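## Task

Remove both black insoles from the hanger and place them flat on the table next to each other, near but not overlapping. The remaining insole must stay clipped, and the hanger must stay on its rail.

## Robot and tools

Robot: two 6-joint arms, left_arm and right_arm, each with a parallel two-finger gripper and a wrist camera. The fingers point along the gripper's +z axis and open and close along its y axis. end_effector_position is the point between the pads, about 1 cm short of the fingertips.

Frames: the scene frame has its origin at table-top height, midway between the nominal arm bases. +x points out over the table, +z points up, and left_arm is on the +y side. Calibrated bases are left_arm (-0.006, +0.260, +0.036) m and right_arm (+0.052, -0.274, +0.043) m. Reported hand poses (end_effector_position in metres, end_effector_quat_wxyz) are in the scene frame and can be off by a few cm. Commanded offsets are different: they are expressed in each arm's own Hand target axes.

execute_actions(actions, cameras): actions is a list of actions. Each action is up to 15 rows, and each row is one 1/30 s control step. If an action has fewer than 15 rows, its last row is held until step 15. Every row has 14 numbers in [-1, 1]: dx, dy, dz, rx, ry, rz, opening for left_arm, then the same seven for right_arm. Always send all 14, even if one arm is idle.
- The six pose numbers are an offset, not a pose. They count from that arm's Hand target as it was when the action began, along the hand's own axes.
- Each row is measured from that same start, not from the previous row. Repeating an offset in a later action moves the arm again.
- Scale: 1.0 means 0.6 m of travel or 180 degrees. rx, ry, rz together form one rotation vector.
- opening is absolute: +1 is fully open (0.094 m) and -1 is closed.
- To leave an arm where it is, send zeros for its six pose numbers and repeat its current opening. A 0 in the opening slot is itself a command.
- Images come back only for an empty actions list or when cameras names them.

move(target, speed, blend, opening_speed, grip_force, blocking, cameras): drives each gripper in a straight line toward a target.
- target is either one 14-number row or a list of up to 15 rows, laid out as above. Every row is an offset from the same starting Hand targets, not from the previous row.
- An arm whose six offsets are zero in every row is given no new pose.
- speed: m/s, from 0.002 to 2.9, default 0.25. Turn rate is limited to twice that value in rad/s. Give one value, or one per target.
- blend: metres. It rounds the corners at intermediate targets. The default 0 stops at each one.
- opening_speed: change of the opening per second on the -1..+1 scale, at least 0.2. Use it to close gently on soft items like insoles.
- grip_force: newtons per finger pad, 10 to 50. It stays set until changed. Lower values close slowly.
- blocking=false returns after about 0.5 s while the motion continues.
- Total motion is capped at 10 s.
- The result adds a move: line giving the ending (done, off_target, moving, held, fault) and any limits that acted. limits=paced means the pose was clipped; limits=held means steps were withheld.
- Motion does not avoid obstacles or the other arm. Faster moves overshoot more and hit harder.

wait(seconds 0-3600): lets time run without new commands. A running move continues.
stop(): brakes a running move.
zoom_image(camera, region [x0,y0,x1,y1]): enlarges part of the newest image, at most 504 px in each direction. camera is one of cam_high, cam_low, cam_left_wrist, cam_right_wrist.
read_manual(section): licence texts only.
finished_scene(scene): ends the scene; this cannot be undone. Scene 1 is practice and can be skipped. After ending scene 1, make no further call in that reply.

Cameras: cam_high and cam_low are 896x504 pinhole cameras. cam_left_wrist and cam_right_wrist are 672x504 fisheye cameras. Calibrations are given as T_world_to_cam with intrinsics and are accurate to within a few mm and degrees. A wrist image may lag slightly while its arm moves.

Reading results:
- Hand target: the last commanded pose after clipping. The next offsets count from it. The gripper often rests a few cm short of it, especially under load. Another execute_actions call asks for it again, or you can send the remaining gap as an offset.
- Tool commands: the current opening commands.
- grip_measured: the measured opening on the -1..1 scale. Empty, it reads up to about 2.5 mm wide. It does not show the moment of contact.
- grip_effort_nm: the gripper motor effort. Negative means closing. It is not the pad force.
- Joint positions: the last value per arm is the opening in metres.
- Joint velocities: "within noise" means the arm is at rest.
- Joint torques: include offsets and noise.
- Motor temperatures: MOTOR HOT appears at 75 °C. At 90 °C a fault folds that arm away for the rest of the scene, and at 100 °C it goes limp.

Cautions:
- Each control step turns the gripper at most 40 degrees toward the commanded orientation.
- Keep paths away from an arm's own base, because the elbow can swing.
- Never let the grippers, fingers or wrist cameras of the two arms meet, and never close one gripper on the other's fingers.
- Do not strike the hanger, rail or table hard, and do not pull the hanger off its rail.
- Do not drop an insole or release one while it is moving.
- Nothing may end up off the table.
- Avoid long stretched-out holds and pushing into unreachable poses, which heat the motors.
- To release a push, command the target back past the gripper. To let go, command an opening well above grip_measured.

Each tool is called after "Emit:" by a JSON object that holds its "name" and its "arguments".

## Session

I'll start by looking at the scene.

Emit:
{"name": "execute_actions", "arguments": {"actions": [], "cameras": ["all"]}}

Scene clock: 0.00 s.
left_arm: end_effector_position=(+0.1769, +0.1133, +0.1277) grip_measured=+1.000 grip_effort_nm=n/a end_effector_quat_wxyz=(+0.440, -0.087, +0.874, -0.187) | right_arm: end_effector_position=(+0.2797, -0.2407, +0.1821) grip_measured=+1.000 grip_effort_nm=n/a end_effector_quat_wxyz=(+0.413, +0.035, +0.906, +0.082)
Joint positions: left_arm=[-1.222 0.655 0.26 -0.418 -0.725 -1.113 0.094] | right_arm=[0.14 0.523 0.484 -0.664 -0.027 0.213 0.094]
Joint velocities: within noise
Joint torques (N m): no reading
Motor temperatures (°C): left_arm=[24 32 38 38 24 23 28] | right_arm=[25 32 43 47 26 22 31]
Heat: left arm: 38 °C; right arm: 47 °C.
Hand target: left_arm +0.1782, +0.1144, +0.1314; +0.445, -0.088, +0.872, -0.186 | right_arm +0.2809, -0.2406, +0.1882; +0.421, +0.035, +0.903, +0.083
Tool commands: left_gripper/opening=+1.0 right_gripper/opening=+1.0

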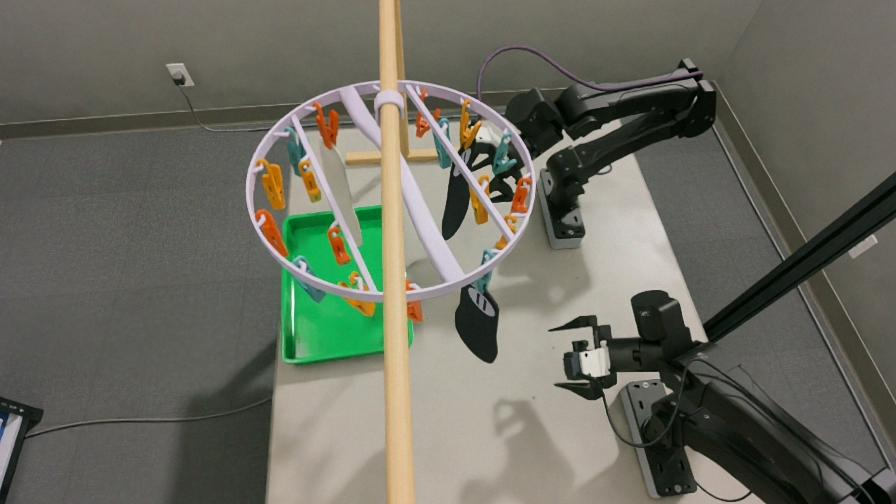

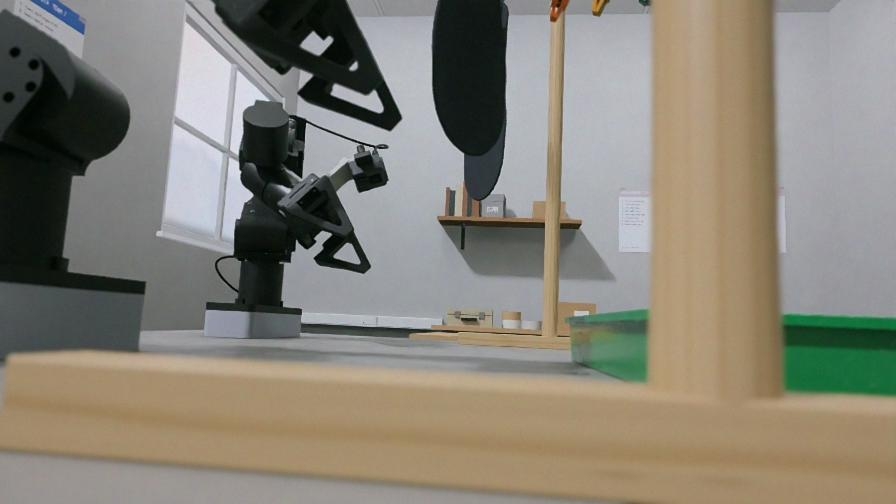

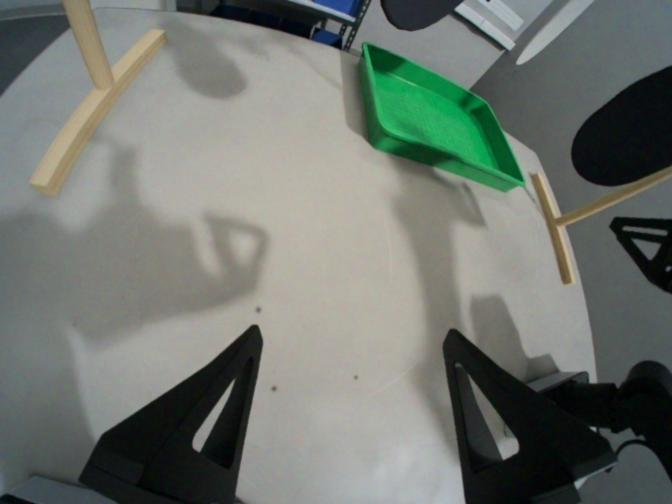

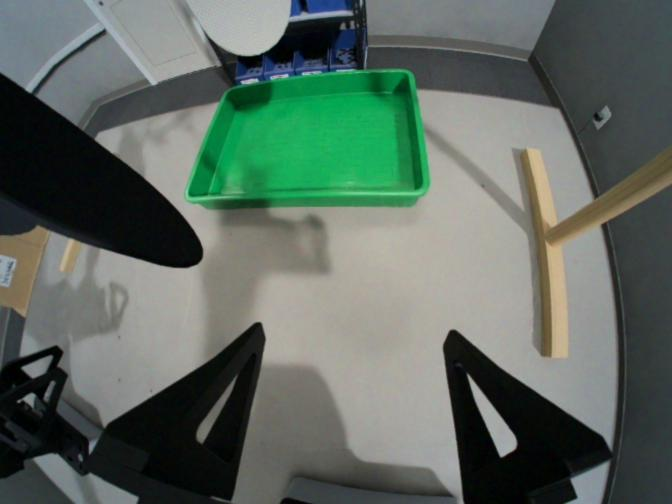

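Emit:
{"name": "zoom_image", "arguments": {"camera": "cam_high", "region": [236, 60, 556, 380]}}

Emit:
{"name": "zoom_image", "arguments": {"camera": "cam_low", "region": [200, 0, 620, 360]}}

Emit:
{"name": "zoom_image", "arguments": {"camera": "cam_left_wrist", "region": [340, 0, 672, 300]}}

Emit:
{"name": "zoom_image", "arguments": {"camera": "cam_right_wrist", "region": [0, 0, 300, 300]}}

Scaled by 1.575 from the camera's image (finer frame: 1280x720).

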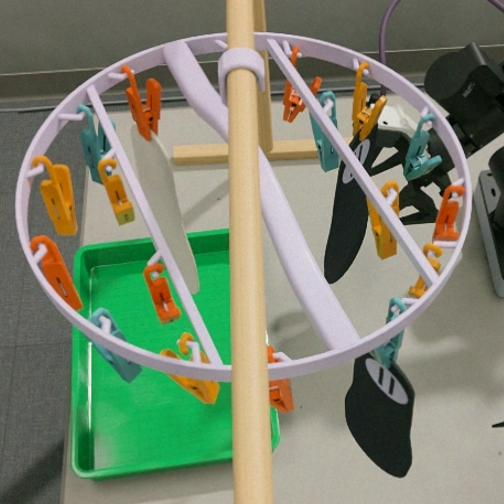

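Scaled by 1.200 from the camera's image (finer frame: 1280x720).

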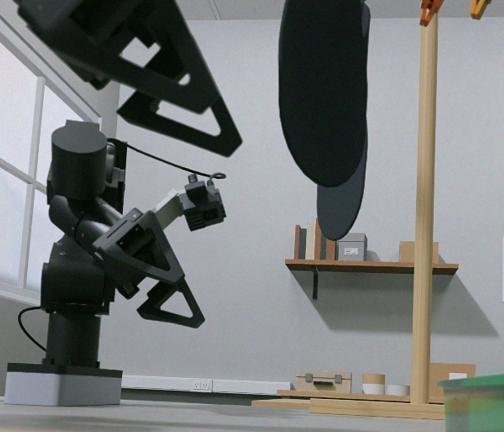

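Scaled by 1.518 from the camera's image (finer frame: 960x720).

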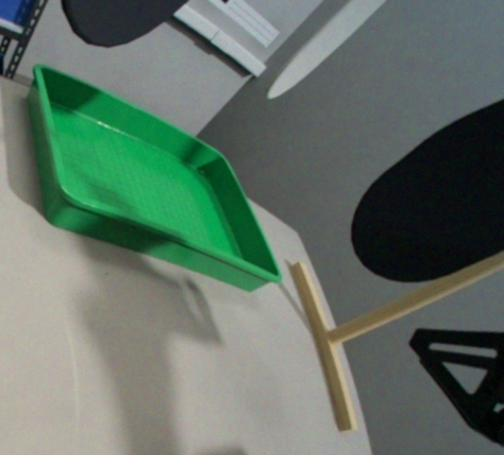

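Scaled by 1.680 from the camera's image (finer frame: 960x720).

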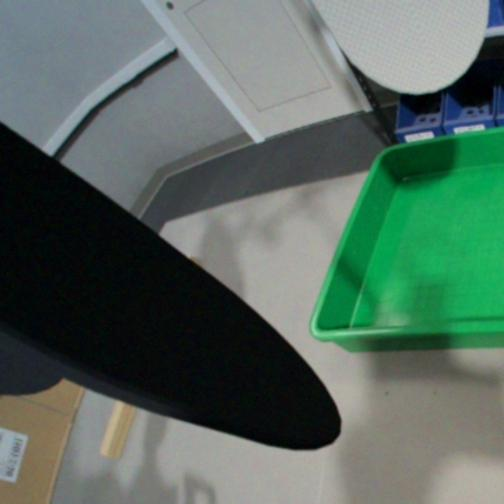

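Emit:
{"name": "zoom_image", "arguments": {"camera": "cam_high", "region": [400, 70, 560, 260]}}

Emit:
{"name": "zoom_image", "arguments": {"camera": "cam_high", "region": [400, 220, 560, 380]}}

Emit:
{"name": "zoom_image", "arguments": {"camera": "cam_low", "region": [400, 0, 680, 220]}}

Scaled by 2.653 from the camera's image (finer frame: 1280x720).

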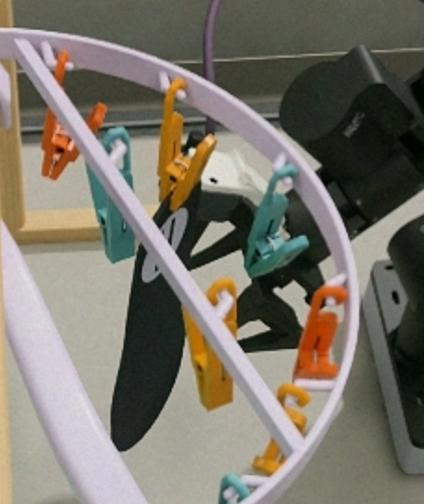

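Scaled by 3.150 from the camera's image (finer frame: 1280x720).

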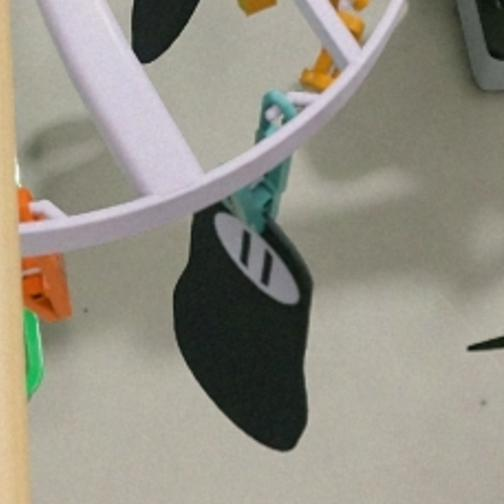

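Scaled by 1.800 from the camera's image (finer frame: 1280x720).

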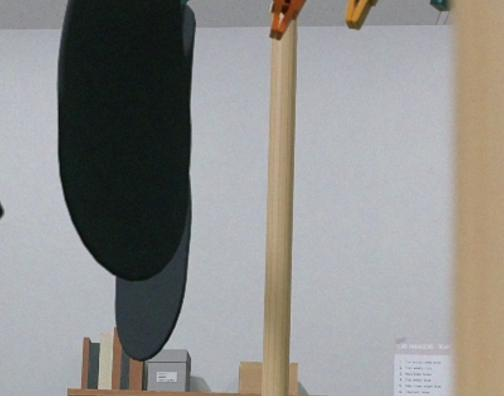

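Emit:
{"name": "zoom_image", "arguments": {"camera": "cam_high", "region": [320, 0, 480, 160]}}

Emit:
{"name": "zoom_image", "arguments": {"camera": "cam_high", "region": [320, 160, 480, 320]}}

Scaled by 3.150 from the camera's image (finer frame: 1280x720).

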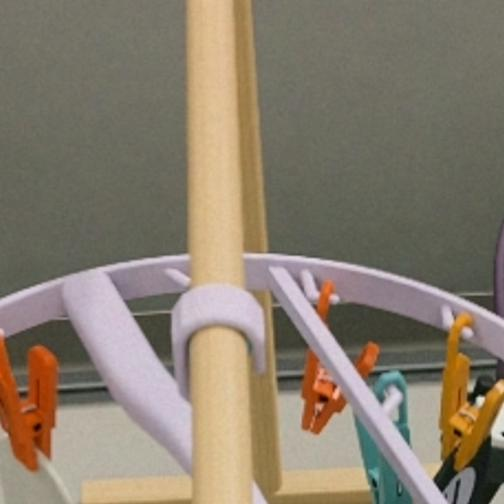

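Scaled by 3.150 from the camera's image (finer frame: 1280x720).

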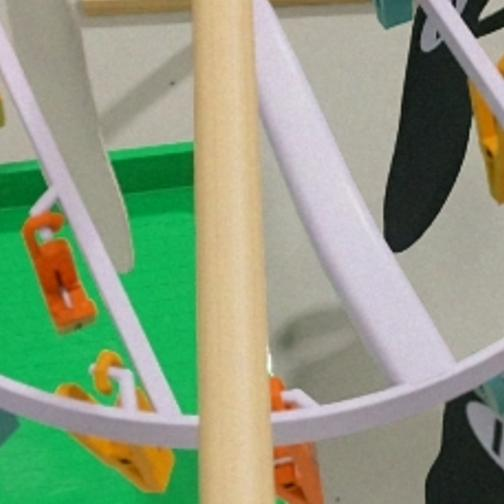

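Emit:
{"name": "move", "arguments": {"target": [0, 0, 0, 0, 0, 0, 1, -0.1025, -0.0135, -0.0447, 0, -0.194, 0, 0.0], "speed": 0.2, "cameras": ["cam_high", "cam_right_wrist", "cam_low"]}}

Scene clock: 30.73 s.
left_arm: end_effector_position=(+0.1769, +0.1133, +0.1277) grip_measured=+1.000 grip_effort_nm=0.00 end_effector_quat_wxyz=(+0.439, -0.087, +0.874, -0.187) | right_arm: end_effector_position=(+0.2990, -0.2604, +0.2541) grip_measured=+0.002 grip_effort_nm=-0.10 end_effector_quat_wxyz=(+0.672, +0.062, +0.735, +0.074)
Joint positions: left_arm=[-1.222 0.655 0.26 -0.418 -0.725 -1.113 0.094] | right_arm=[0.145 0.13 0.213 -0.17 0.102 0.202 0.047]
Joint torques (N m): left_arm=[0.06 0.16 7.6 1.53 -0.33 0.03] | right_arm=[0.79 2.5 6.95 1.92 0.12 -0.11]
Heat: left arm: 40 °C; right arm: 48 °C.
Hand target: left_arm +0.1782, +0.1145, +0.1314; +0.445, -0.088, +0.872, -0.186 | right_arm +0.3000, -0.2600, +0.2502; +0.673, +0.058, +0.735, +0.069
Off the commanded pose: left_arm 0.004 m, 1 deg | right_arm 0.004 m, 1 deg.
move: done
cam_right_wrist: T_world_to_cam=[[0.04012, -0.98498, -0.16793, -0.21933], [-0.59958, 0.11071, -0.79262, 0.45478], [0.79931, 0.13249, -0.58614, 0.0532]] pos_world=[0.23896, -0.27343, 0.35482]
Images, in order (width x height): cam_high 896x504, cam_low 896x504, cam_right_wrist 672x504.

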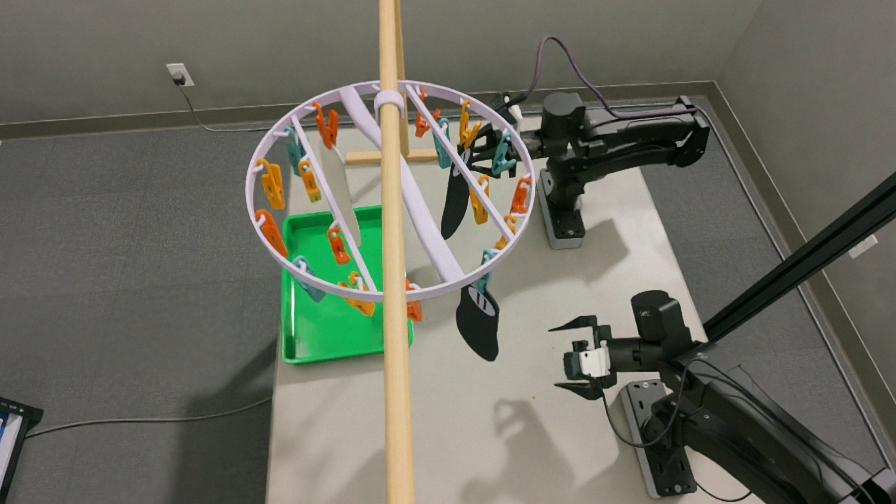

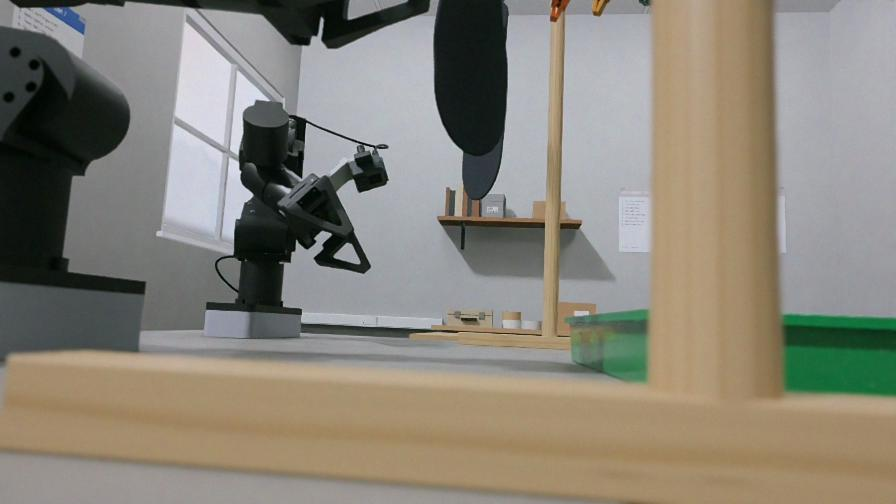

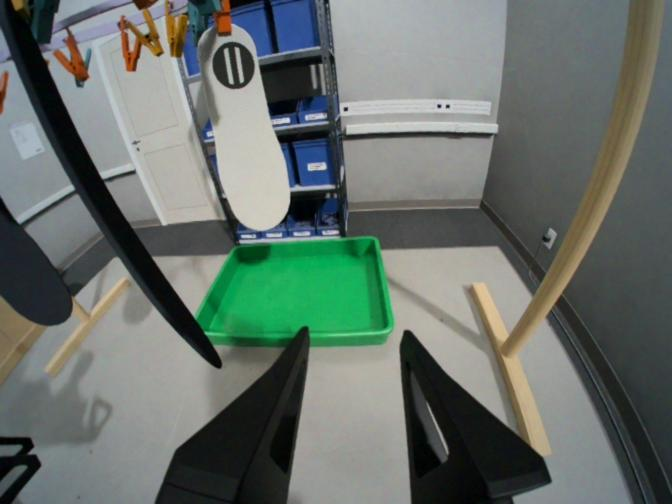

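Emit:
{"name": "zoom_image", "arguments": {"camera": "cam_high", "region": [430, 70, 590, 250]}}

Emit:
{"name": "zoom_image", "arguments": {"camera": "cam_right_wrist", "region": [0, 0, 330, 400]}}

Scaled by 2.800 from the camera's image (finer frame: 1280x720).

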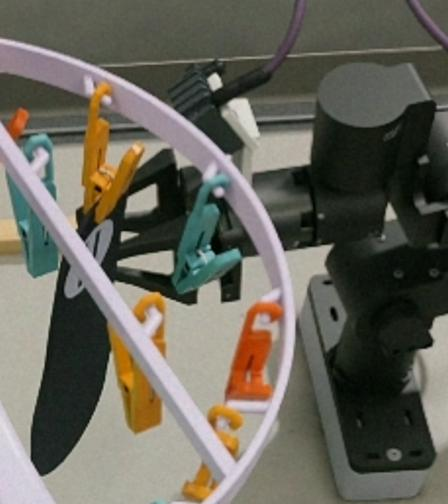

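Scaled by 1.260 from the camera's image (finer frame: 960x720).

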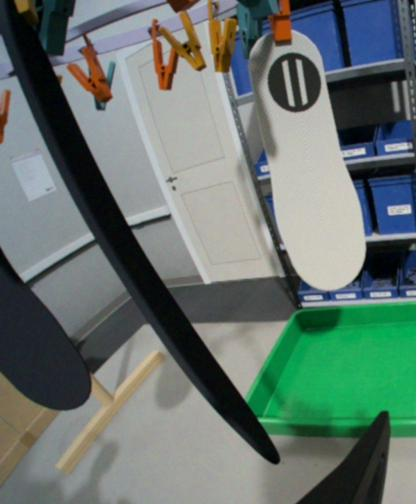

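Emit:
{"name": "move", "arguments": {"target": [0, 0, 0, 0, 0, 0, 1, 0.0465, 0.0942, -0.037, -0.1859, 0.0169, -0.0723, 0.0], "speed": 0.15, "cameras": ["cam_high", "cam_right_wrist", "cam_low"]}}

Scene clock: 52.90 s.
left_arm: end_effector_position=(+0.1769, +0.1133, +0.1277) grip_measured=+1.000 grip_effort_nm=0.00 end_effector_quat_wxyz=(+0.439, -0.087, +0.874, -0.187) | right_arm: end_effector_position=(+0.2749, -0.1996, +0.2388) grip_measured=+0.002 grip_effort_nm=-0.10 end_effector_quat_wxyz=(+0.645, -0.218, +0.704, +0.203)
Joint positions: left_arm=[-1.222 0.655 0.26 -0.418 -0.725 -1.113 0.094] | right_arm=[-0.347 0.215 0.16 -0.095 -0.965 -0.12 0.047]
Joint torques (N m): left_arm=[-0.12 0.2 7.64 1.54 -0.32 0.04] | right_arm=[-0.66 2.92 7.23 1.6 -0.21 -0.1]
Heat: left arm: 40 °C; right arm: 48 °C.
Hand target: left_arm +0.1782, +0.1145, +0.1314; +0.445, -0.088, +0.872, -0.186 | right_arm +0.2750, -0.1999, +0.2348; +0.645, -0.222, +0.703, +0.203
Off the commanded pose: left_arm 0.004 m, 1 deg | right_arm 0.004 m, 0 deg.
move: done
cam_right_wrist: T_world_to_cam=[[0.59505, -0.80345, 0.01985, -0.32226], [-0.46984, -0.3678, -0.80248, 0.2927], [0.65206, 0.46819, -0.59634, 0.16535]] pos_world=[0.22146, -0.22868, 0.33989]
Images, in order (width x height): cam_high 896x504, cam_low 896x504, cam_right_wrist 672x504.

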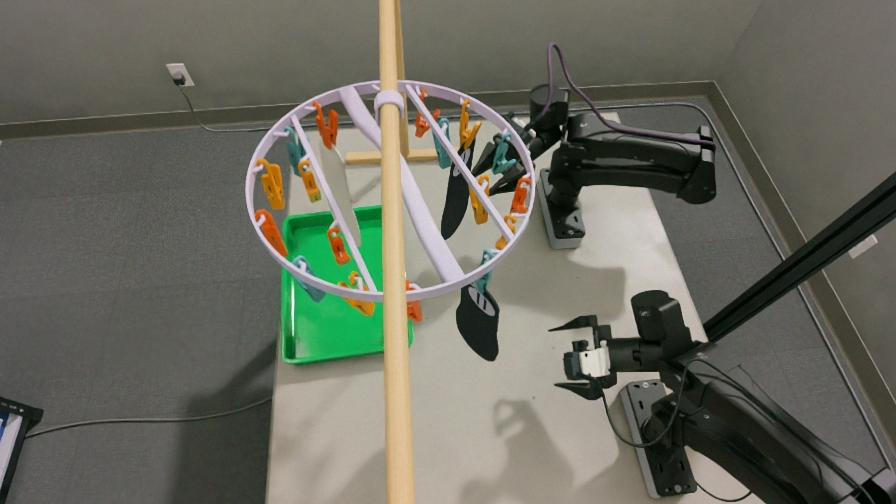

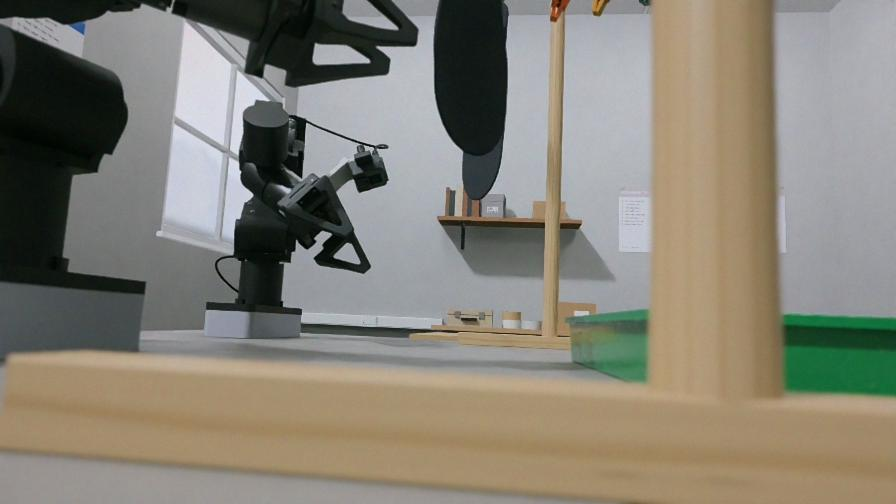

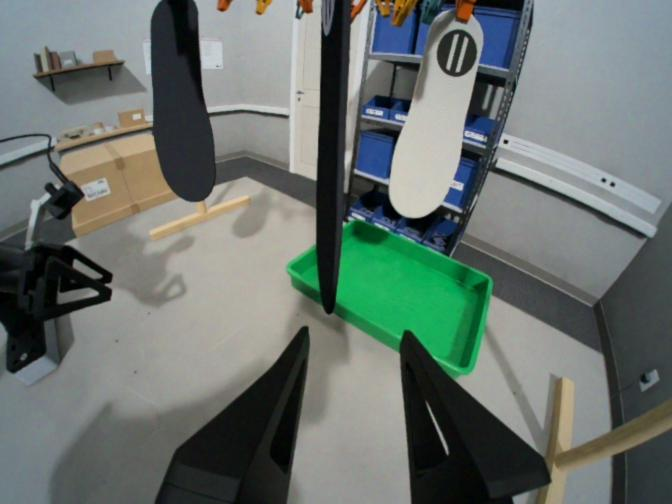

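Emit:
{"name": "zoom_image", "arguments": {"camera": "cam_right_wrist", "region": [260, 0, 420, 160]}}

Emit:
{"name": "zoom_image", "arguments": {"camera": "cam_right_wrist", "region": [260, 160, 460, 360]}}

Scaled by 3.150 from the camera's image (finer frame: 960x720).

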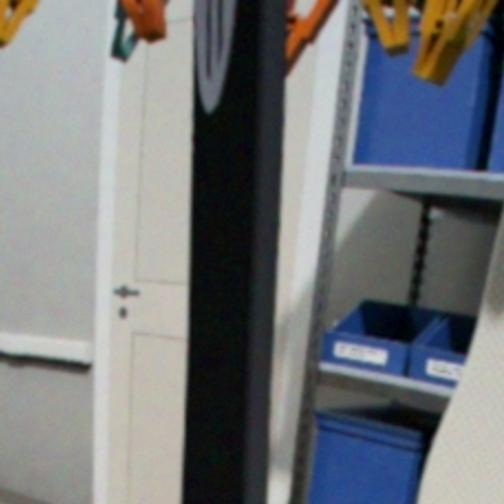

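Scaled by 2.520 from the camera's image (finer frame: 960x720).

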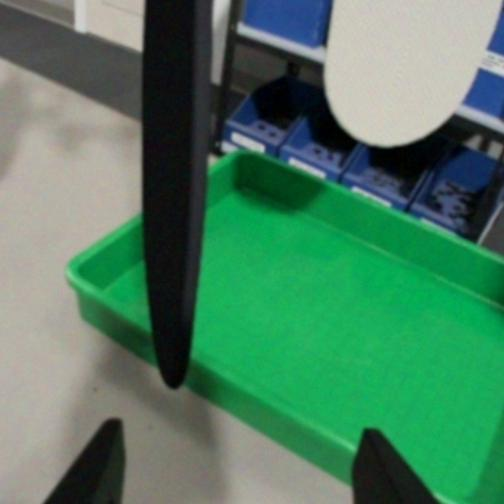

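Emit:
{"name": "move", "arguments": {"target": [[0, 0, 0, 0, 0, 0, 1, 0, 0, 0, 0, 0, 0, 1.0], [0, 0, 0, 0, 0, 0, 1, -0.01, 0.0238, 0.1138, -0.0747, 0, -0.0065, 1.0]], "speed": 0.08, "cameras": ["cam_high", "cam_right_wrist", "cam_low"]}}

Scene clock: 62.83 s.
left_arm: end_effector_position=(+0.1769, +0.1133, +0.1277) grip_measured=+1.000 grip_effort_nm=0.00 end_effector_quat_wxyz=(+0.439, -0.087, +0.874, -0.187) | right_arm: end_effector_position=(+0.3176, -0.1504, +0.2198) grip_measured=+0.998 grip_effort_nm=0.11 end_effector_quat_wxyz=(+0.604, -0.297, +0.684, +0.282)
Joint positions: left_arm=[-1.222 0.655 0.26 -0.418 -0.725 -1.113 0.094] | right_arm=[-0.058 0.879 0.178 0.516 -0.914 -0.12 0.094]
Joint torques (N m): left_arm=[-0.03 0.09 7.64 1.51 -0.35 0.07] | right_arm=[0.8 -0.44 11.23 1.62 -0.04 0.09]
Heat: left arm: 40 °C; right arm: 47 °C.
Hand target: left_arm +0.1782, +0.1145, +0.1314; +0.445, -0.088, +0.872, -0.186 | right_arm +0.3230, -0.1489, +0.2350; +0.616, -0.303, +0.672, +0.277
Off the commanded pose: left_arm 0.004 m, 1 deg | right_arm 0.016 m, 2 deg.
move: off_target (right_arm)
cam_right_wrist: T_world_to_cam=[[0.76825, -0.64014, -0.00365, -0.33302], [-0.39748, -0.47254, -0.78658, 0.2733], [0.5018, 0.60575, -0.61747, 0.17619]] pos_world=[0.27607, -0.19076, 0.32255]
Images, in order (width x height): cam_high 896x504, cam_low 896x504, cam_right_wrist 672x504.

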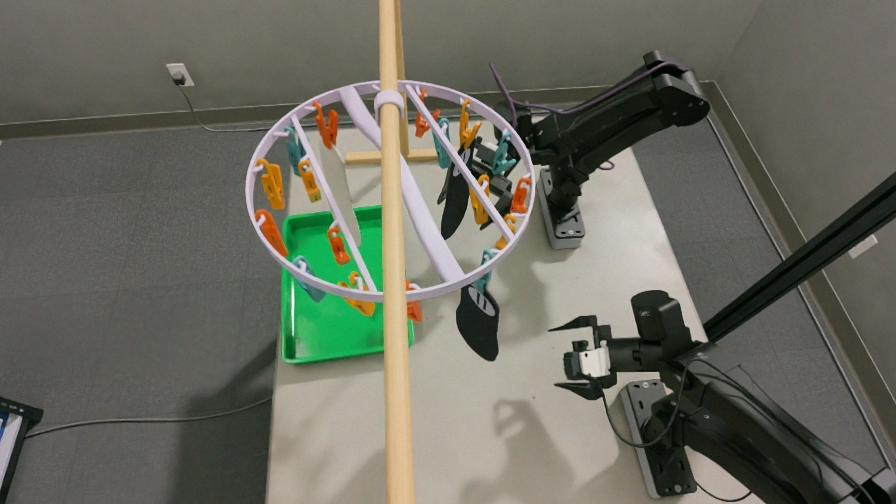

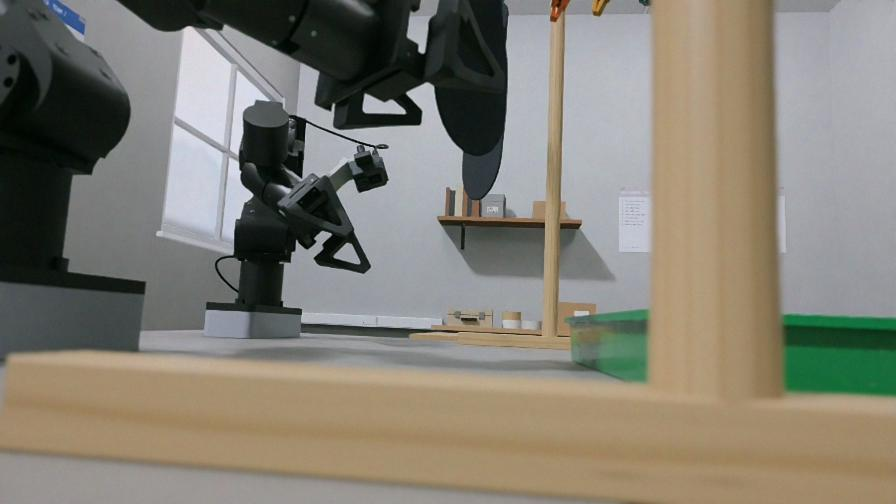

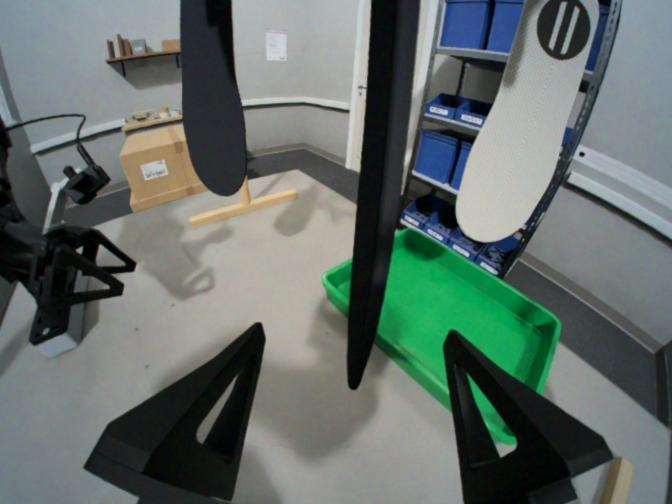

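Emit:
{"name": "move", "arguments": {"target": [0, 0, 0, 0, 0, 0, 1, -0.0491, -0.0067, -0.0127, 0, 0, 0, 1.0], "speed": 0.08, "cameras": ["cam_right_wrist"]}}

Scene clock: 67.80 s.
left_arm: end_effector_position=(+0.1769, +0.1133, +0.1277) grip_measured=+1.000 grip_effort_nm=0.00 end_effector_quat_wxyz=(+0.439, -0.087, +0.874, -0.187) | right_arm: end_effector_position=(+0.3214, -0.1545, +0.2502) grip_measured=+0.998 grip_effort_nm=0.10 end_effector_quat_wxyz=(+0.607, -0.296, +0.681, +0.282)
Joint positions: left_arm=[-1.222 0.655 0.26 -0.418 -0.725 -1.113 0.094] | right_arm=[-0.083 0.819 0.284 0.359 -0.937 -0.118 0.094]
Joint torques (N m): left_arm=[-0.05 0.17 7.54 1.58 -0.32 0.04] | right_arm=[-0.65 -1.44 11.82 1.37 -0.23 -0.02]
Heat: left arm: 40 °C; right arm: 47 °C.
Hand target: left_arm +0.1782, +0.1145, +0.1314; +0.445, -0.088, +0.872, -0.186 | right_arm +0.3227, -0.1554, +0.2650; +0.616, -0.303, +0.672, +0.277
Off the commanded pose: left_arm 0.004 m, 1 deg | right_arm 0.015 m, 2 deg.
move: off_target (right_arm)
cam_right_wrist: T_world_to_cam=[[0.76691, -0.64175, -0.00102, -0.33889], [-0.39273, -0.46807, -0.79163, 0.29716], [0.50755, 0.60751, -0.61101, 0.19237]] pos_world=[0.27896, -0.19526, 0.35243]

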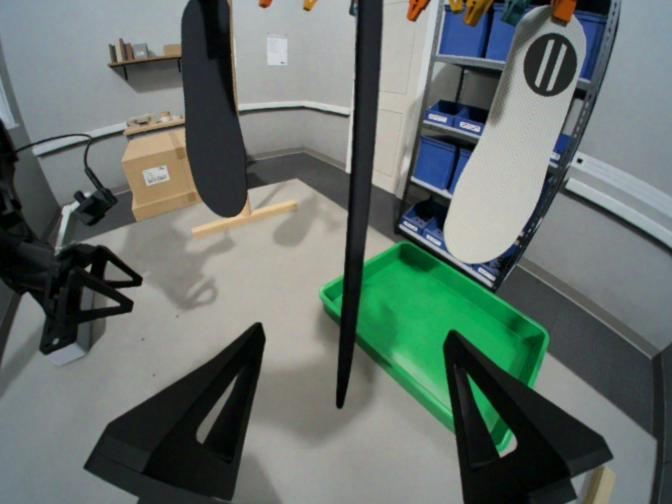

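Emit:
{"name": "move", "arguments": {"target": [0, 0, 0, 0, 0, 0, 1, 0, 0, -0.02, 0, 0, 0, -1.0], "speed": 0.08, "opening_speed": 0.7, "grip_force": 30, "cameras": ["cam_right_wrist", "cam_high"]}}

Scene clock: 74.43 s.
left_arm: end_effector_position=(+0.1769, +0.1133, +0.1277) grip_measured=+1.000 grip_effort_nm=0.00 end_effector_quat_wxyz=(+0.439, -0.087, +0.874, -0.187) | right_arm: end_effector_position=(+0.3140, -0.1631, +0.2525) grip_measured=-0.938 grip_effort_nm=-0.62 end_effector_quat_wxyz=(+0.607, -0.294, +0.681, +0.284)
Joint positions: left_arm=[-1.222 0.655 0.26 -0.418 -0.725 -1.113 0.094] | right_arm=[-0.148 0.77 0.284 0.297 -1.002 -0.13 0.003]
Joint velocities: left_arm=[0.002 0.017 -0.007 0.022 -0.168 -0.022 0] | right_arm=[within noise]
Joint torques (N m): left_arm=[0.06 0.23 7.8 1.57 -0.32 0.05] | right_arm=[-0.73 -1.09 11.6 1.34 -0.24 -0.1]
Heat: left arm: 40 °C; right arm: 47 °C.
Hand target: left_arm +0.1782, +0.1145, +0.1314; +0.445, -0.088, +0.872, -0.186 | right_arm +0.3147, -0.1643, +0.2660; +0.616, -0.303, +0.672, +0.277
Off the commanded pose: left_arm 0.004 m, 1 deg | right_arm 0.014 m, 2 deg.
grip_force (N): 30, 30
move: off_target (right_arm)
cam_right_wrist: T_world_to_cam=[[0.76696, -0.64166, -0.00655, -0.33746], [-0.39473, -0.46372, -0.79319, 0.29383], [0.50592, 0.61093, -0.60894, 0.20326]] pos_world=[0.27196, -0.20446, 0.35463]
Images, in order (width x height): cam_high 896x504, cam_right_wrist 672x504.

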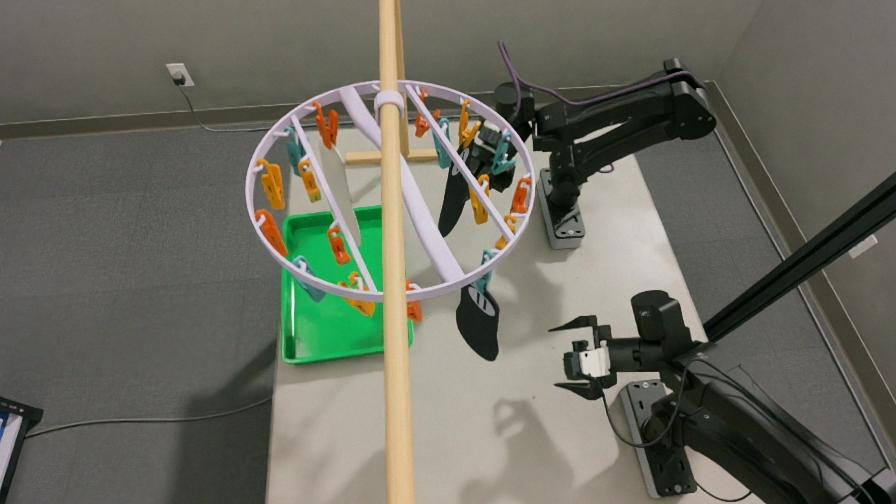

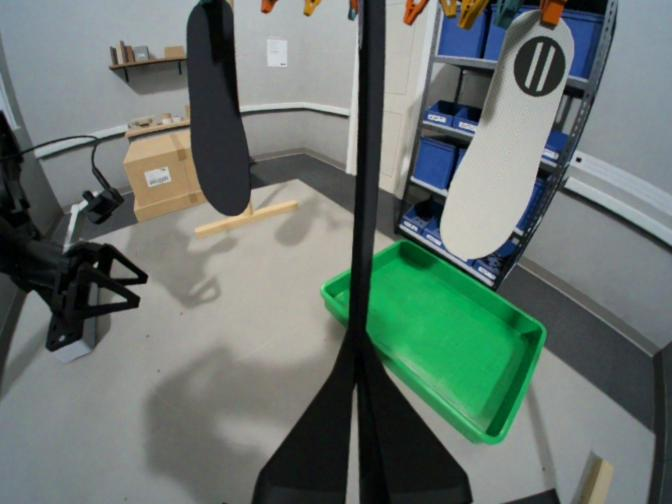

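Emit:
{"name": "move", "arguments": {"target": [0, 0, 0, 0, 0, 0, 1, 0.0275, -0.0014, -0.0188, 0, 0, 0, -1.0], "speed": 0.04, "cameras": ["cam_right_wrist", "cam_high", "cam_low"]}}

Scene clock: 78.40 s.
left_arm: end_effector_position=(+0.1769, +0.1133, +0.1277) grip_measured=+1.000 grip_effort_nm=0.00 end_effector_quat_wxyz=(+0.439, -0.087, +0.874, -0.187) | right_arm: end_effector_position=(+0.3106, -0.1743, +0.2546) grip_measured=-0.939 grip_effort_nm=-0.66 end_effector_quat_wxyz=(+0.617, -0.300, +0.673, +0.277)
Joint positions: left_arm=[-1.222 0.655 0.26 -0.418 -0.725 -1.113 0.094] | right_arm=[-0.229 0.758 0.276 0.297 -1.08 -0.159 0.003]
Joint torques (N m): left_arm=[0.1 0.24 7.79 1.53 -0.34 0.05] | right_arm=[-0.69 -0.96 6.84 1.45 -0.24 -0.11]
Heat: left arm: 40 °C; right arm: 46 °C.
Hand target: left_arm +0.1782, +0.1145, +0.1314; +0.445, -0.088, +0.872, -0.186 | right_arm +0.3069, -0.1743, +0.2505; +0.616, -0.303, +0.672, +0.277
Off the commanded pose: left_arm 0.004 m, 1 deg | right_arm 0.005 m, 0 deg.
grip_force (N): 30, 30
move: done
cam_right_wrist: T_world_to_cam=[[0.76595, -0.64258, 0.02043, -0.34864], [-0.37138, -0.46817, -0.80181, 0.28311], [0.52478, 0.60656, -0.59723, 0.20356]] pos_world=[0.26536, -0.21496, 0.35569]
Images, in order (width x height): cam_high 896x504, cam_low 896x504, cam_right_wrist 672x504.

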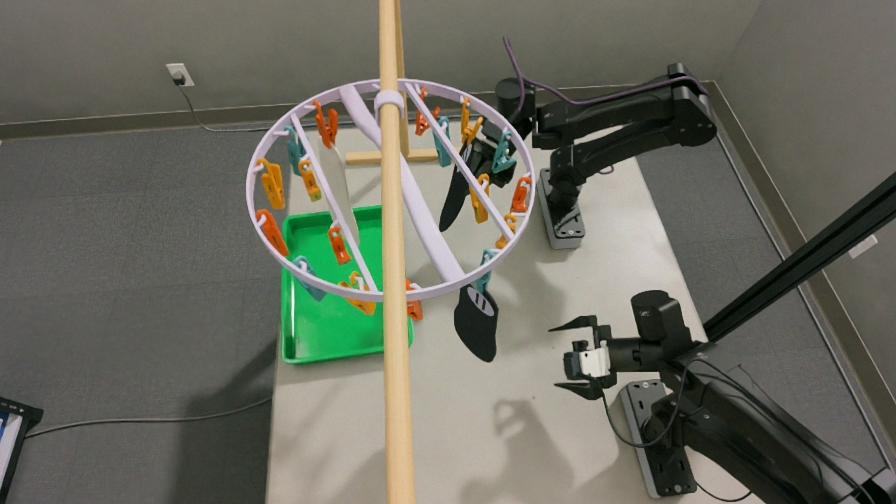

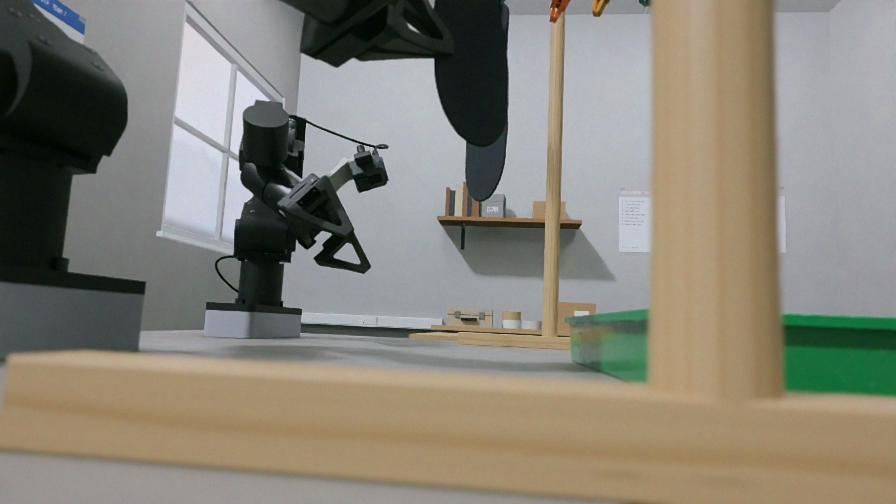

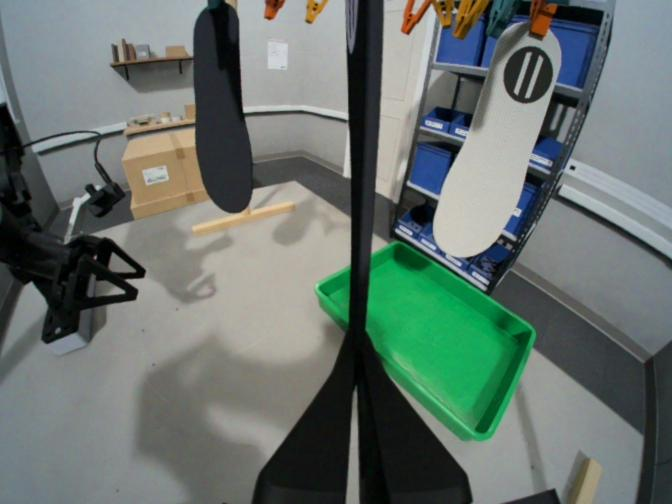

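Emit:
{"name": "move", "arguments": {"target": [0, 0, 0, 0, 0, 0, 1, 0.0275, -0.0014, -0.0188, 0, 0, 0, -1.0], "speed": 0.04, "cameras": ["cam_right_wrist", "cam_high", "cam_low"]}}

Scene clock: 80.37 s.
left_arm: end_effector_position=(+0.1769, +0.1133, +0.1277) grip_measured=+1.000 grip_effort_nm=0.01 end_effector_quat_wxyz=(+0.439, -0.087, +0.874, -0.187) | right_arm: end_effector_position=(+0.3030, -0.1844, +0.2413) grip_measured=-0.939 grip_effort_nm=-0.66 end_effector_quat_wxyz=(+0.619, -0.303, +0.671, +0.275)
Joint positions: left_arm=[-1.222 0.655 0.26 -0.418 -0.725 -1.113 0.094] | right_arm=[-0.314 0.752 0.226 0.313 -1.166 -0.201 0.003]
Joint torques (N m): left_arm=[0.03 0.16 7.73 1.54 -0.35 0.02] | right_arm=[-0.75 -0.54 6.38 1.37 -0.25 -0.08]
Heat: left arm: 40 °C; right arm: 46 °C.
Hand target: left_arm +0.1782, +0.1145, +0.1314; +0.445, -0.088, +0.872, -0.186 | right_arm +0.2992, -0.1844, +0.2351; +0.616, -0.303, +0.672, +0.277
Off the commanded pose: left_arm 0.004 m, 1 deg | right_arm 0.007 m, 0 deg.
grip_force (N): 30, 30
move: done
cam_right_wrist: T_world_to_cam=[[0.76719, -0.64075, 0.02931, -0.35118], [-0.36338, -0.47182, -0.80333, 0.26214], [0.52856, 0.60566, -0.59481, 0.20378]] pos_world=[0.25696, -0.22476, 0.34209]
Images, in order (width x height): cam_high 896x504, cam_low 896x504, cam_right_wrist 672x504.

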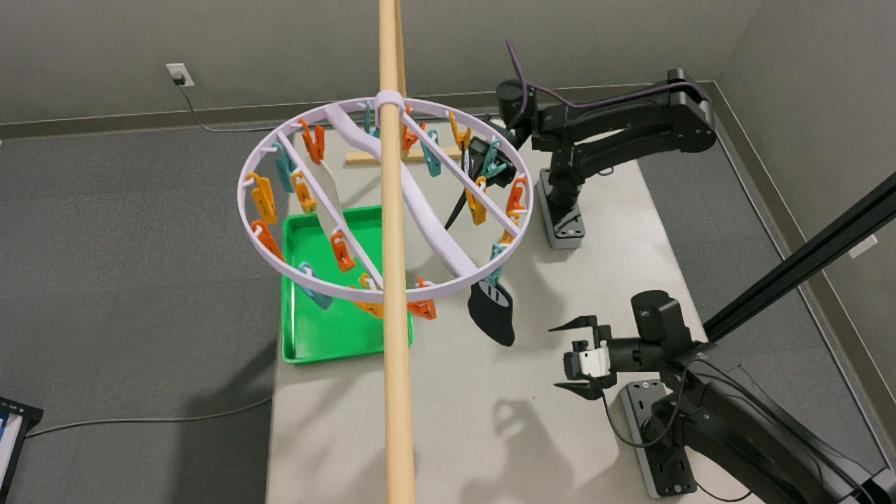

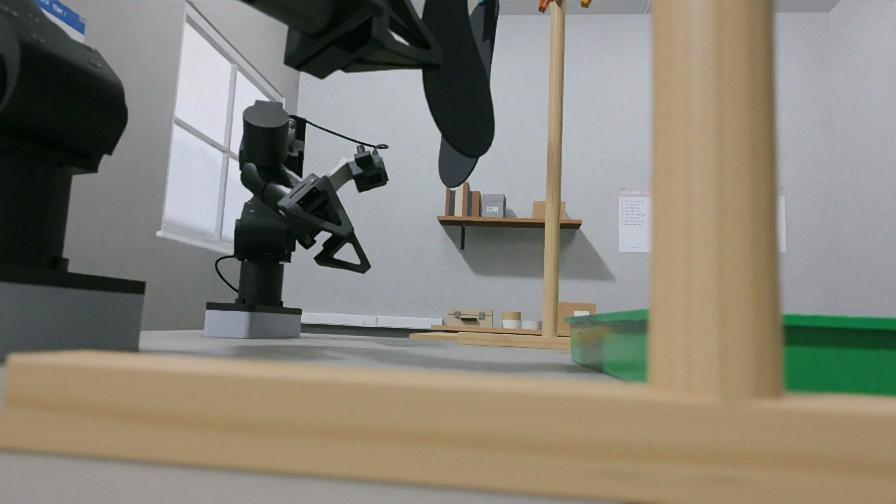

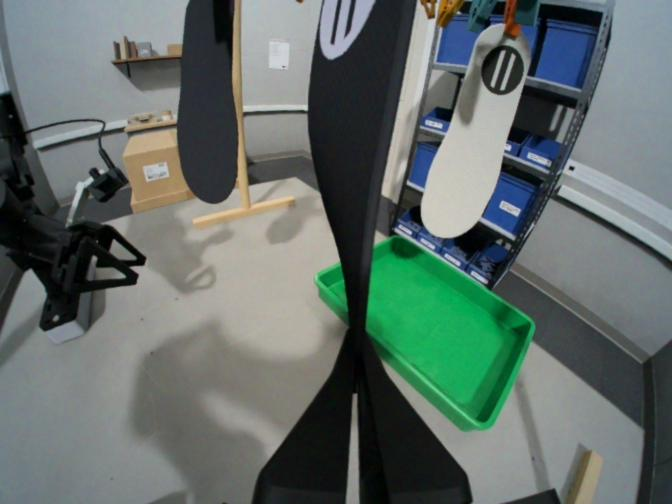

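Emit:
{"name": "move", "arguments": {"target": [0, 0, 0, 0, 0, 0, 1, 0.0468, -0.003, -0.01725, 0, 0, 0, -1.0], "speed": 0.04, "cameras": ["cam_right_wrist", "cam_high", "cam_low"]}}

Scene clock: 85.03 s.
left_arm: end_effector_position=(+0.1769, +0.1133, +0.1277) grip_measured=+1.000 grip_effort_nm=0.00 end_effector_quat_wxyz=(+0.439, -0.087, +0.874, -0.187) | right_arm: end_effector_position=(+0.2957, -0.1937, +0.2253) grip_measured=-0.939 grip_effort_nm=-0.66 end_effector_quat_wxyz=(+0.632, -0.323, +0.653, +0.263)
Joint positions: left_arm=[-1.222 0.655 0.26 -0.418 -0.725 -1.113 0.094] | right_arm=[-0.403 0.799 0.153 0.435 -1.268 -0.267 0.003]
Joint torques (N m): left_arm=[-0.03 0.14 7.66 1.51 -0.35 0.04] | right_arm=[-1.06 0.83 5.08 0.99 -0.11 -0.08]
Heat: left arm: 40 °C; right arm: 46 °C.
Hand target: left_arm +0.1782, +0.1145, +0.1314; +0.445, -0.088, +0.872, -0.186 | right_arm +0.2921, -0.1952, +0.2079; +0.616, -0.303, +0.672, +0.277
Off the commanded pose: left_arm 0.004 m, 1 deg | right_arm 0.018 m, 4 deg.
grip_force (N): 30, 30
move: off_target (right_arm)
cam_right_wrist: T_world_to_cam=[[0.77357, -0.62742, 0.08912, -0.3639], [-0.30899, -0.49622, -0.81135, 0.22342], [0.55328, 0.6001, -0.57772, 0.19151]] pos_world=[0.24458, -0.23238, 0.32434]
Images, in order (width x height): cam_high 896x504, cam_low 896x504, cam_right_wrist 672x504.

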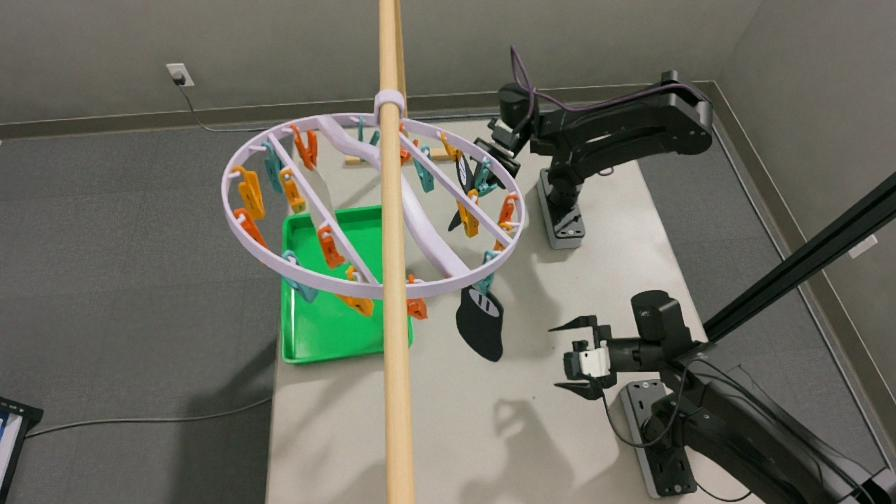

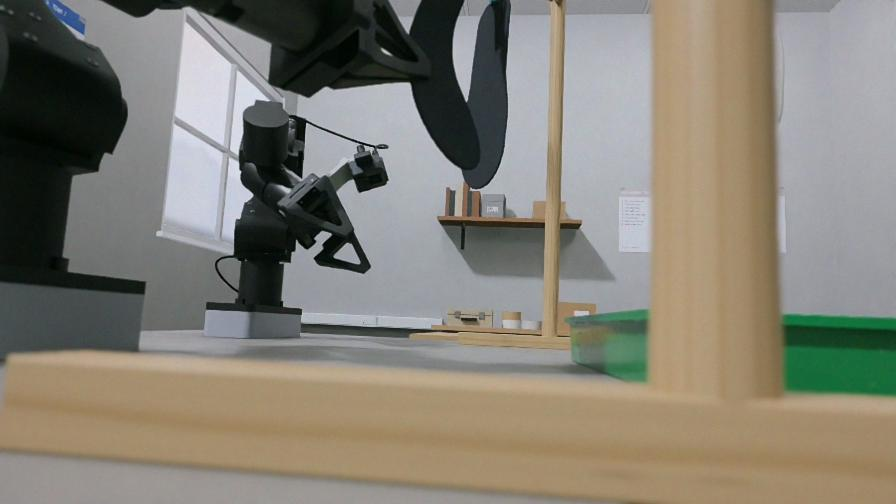

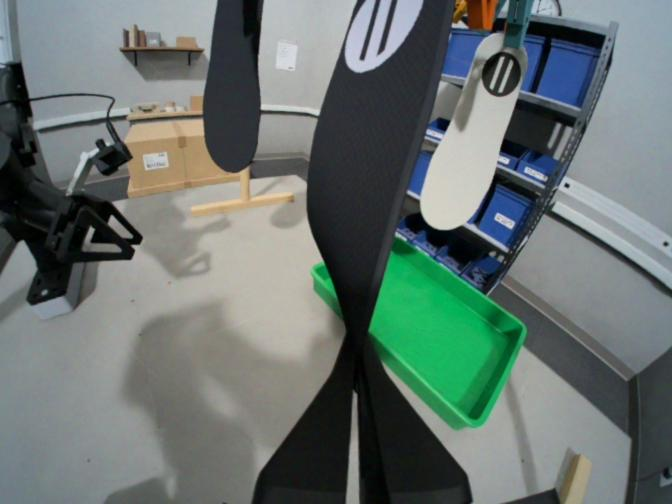

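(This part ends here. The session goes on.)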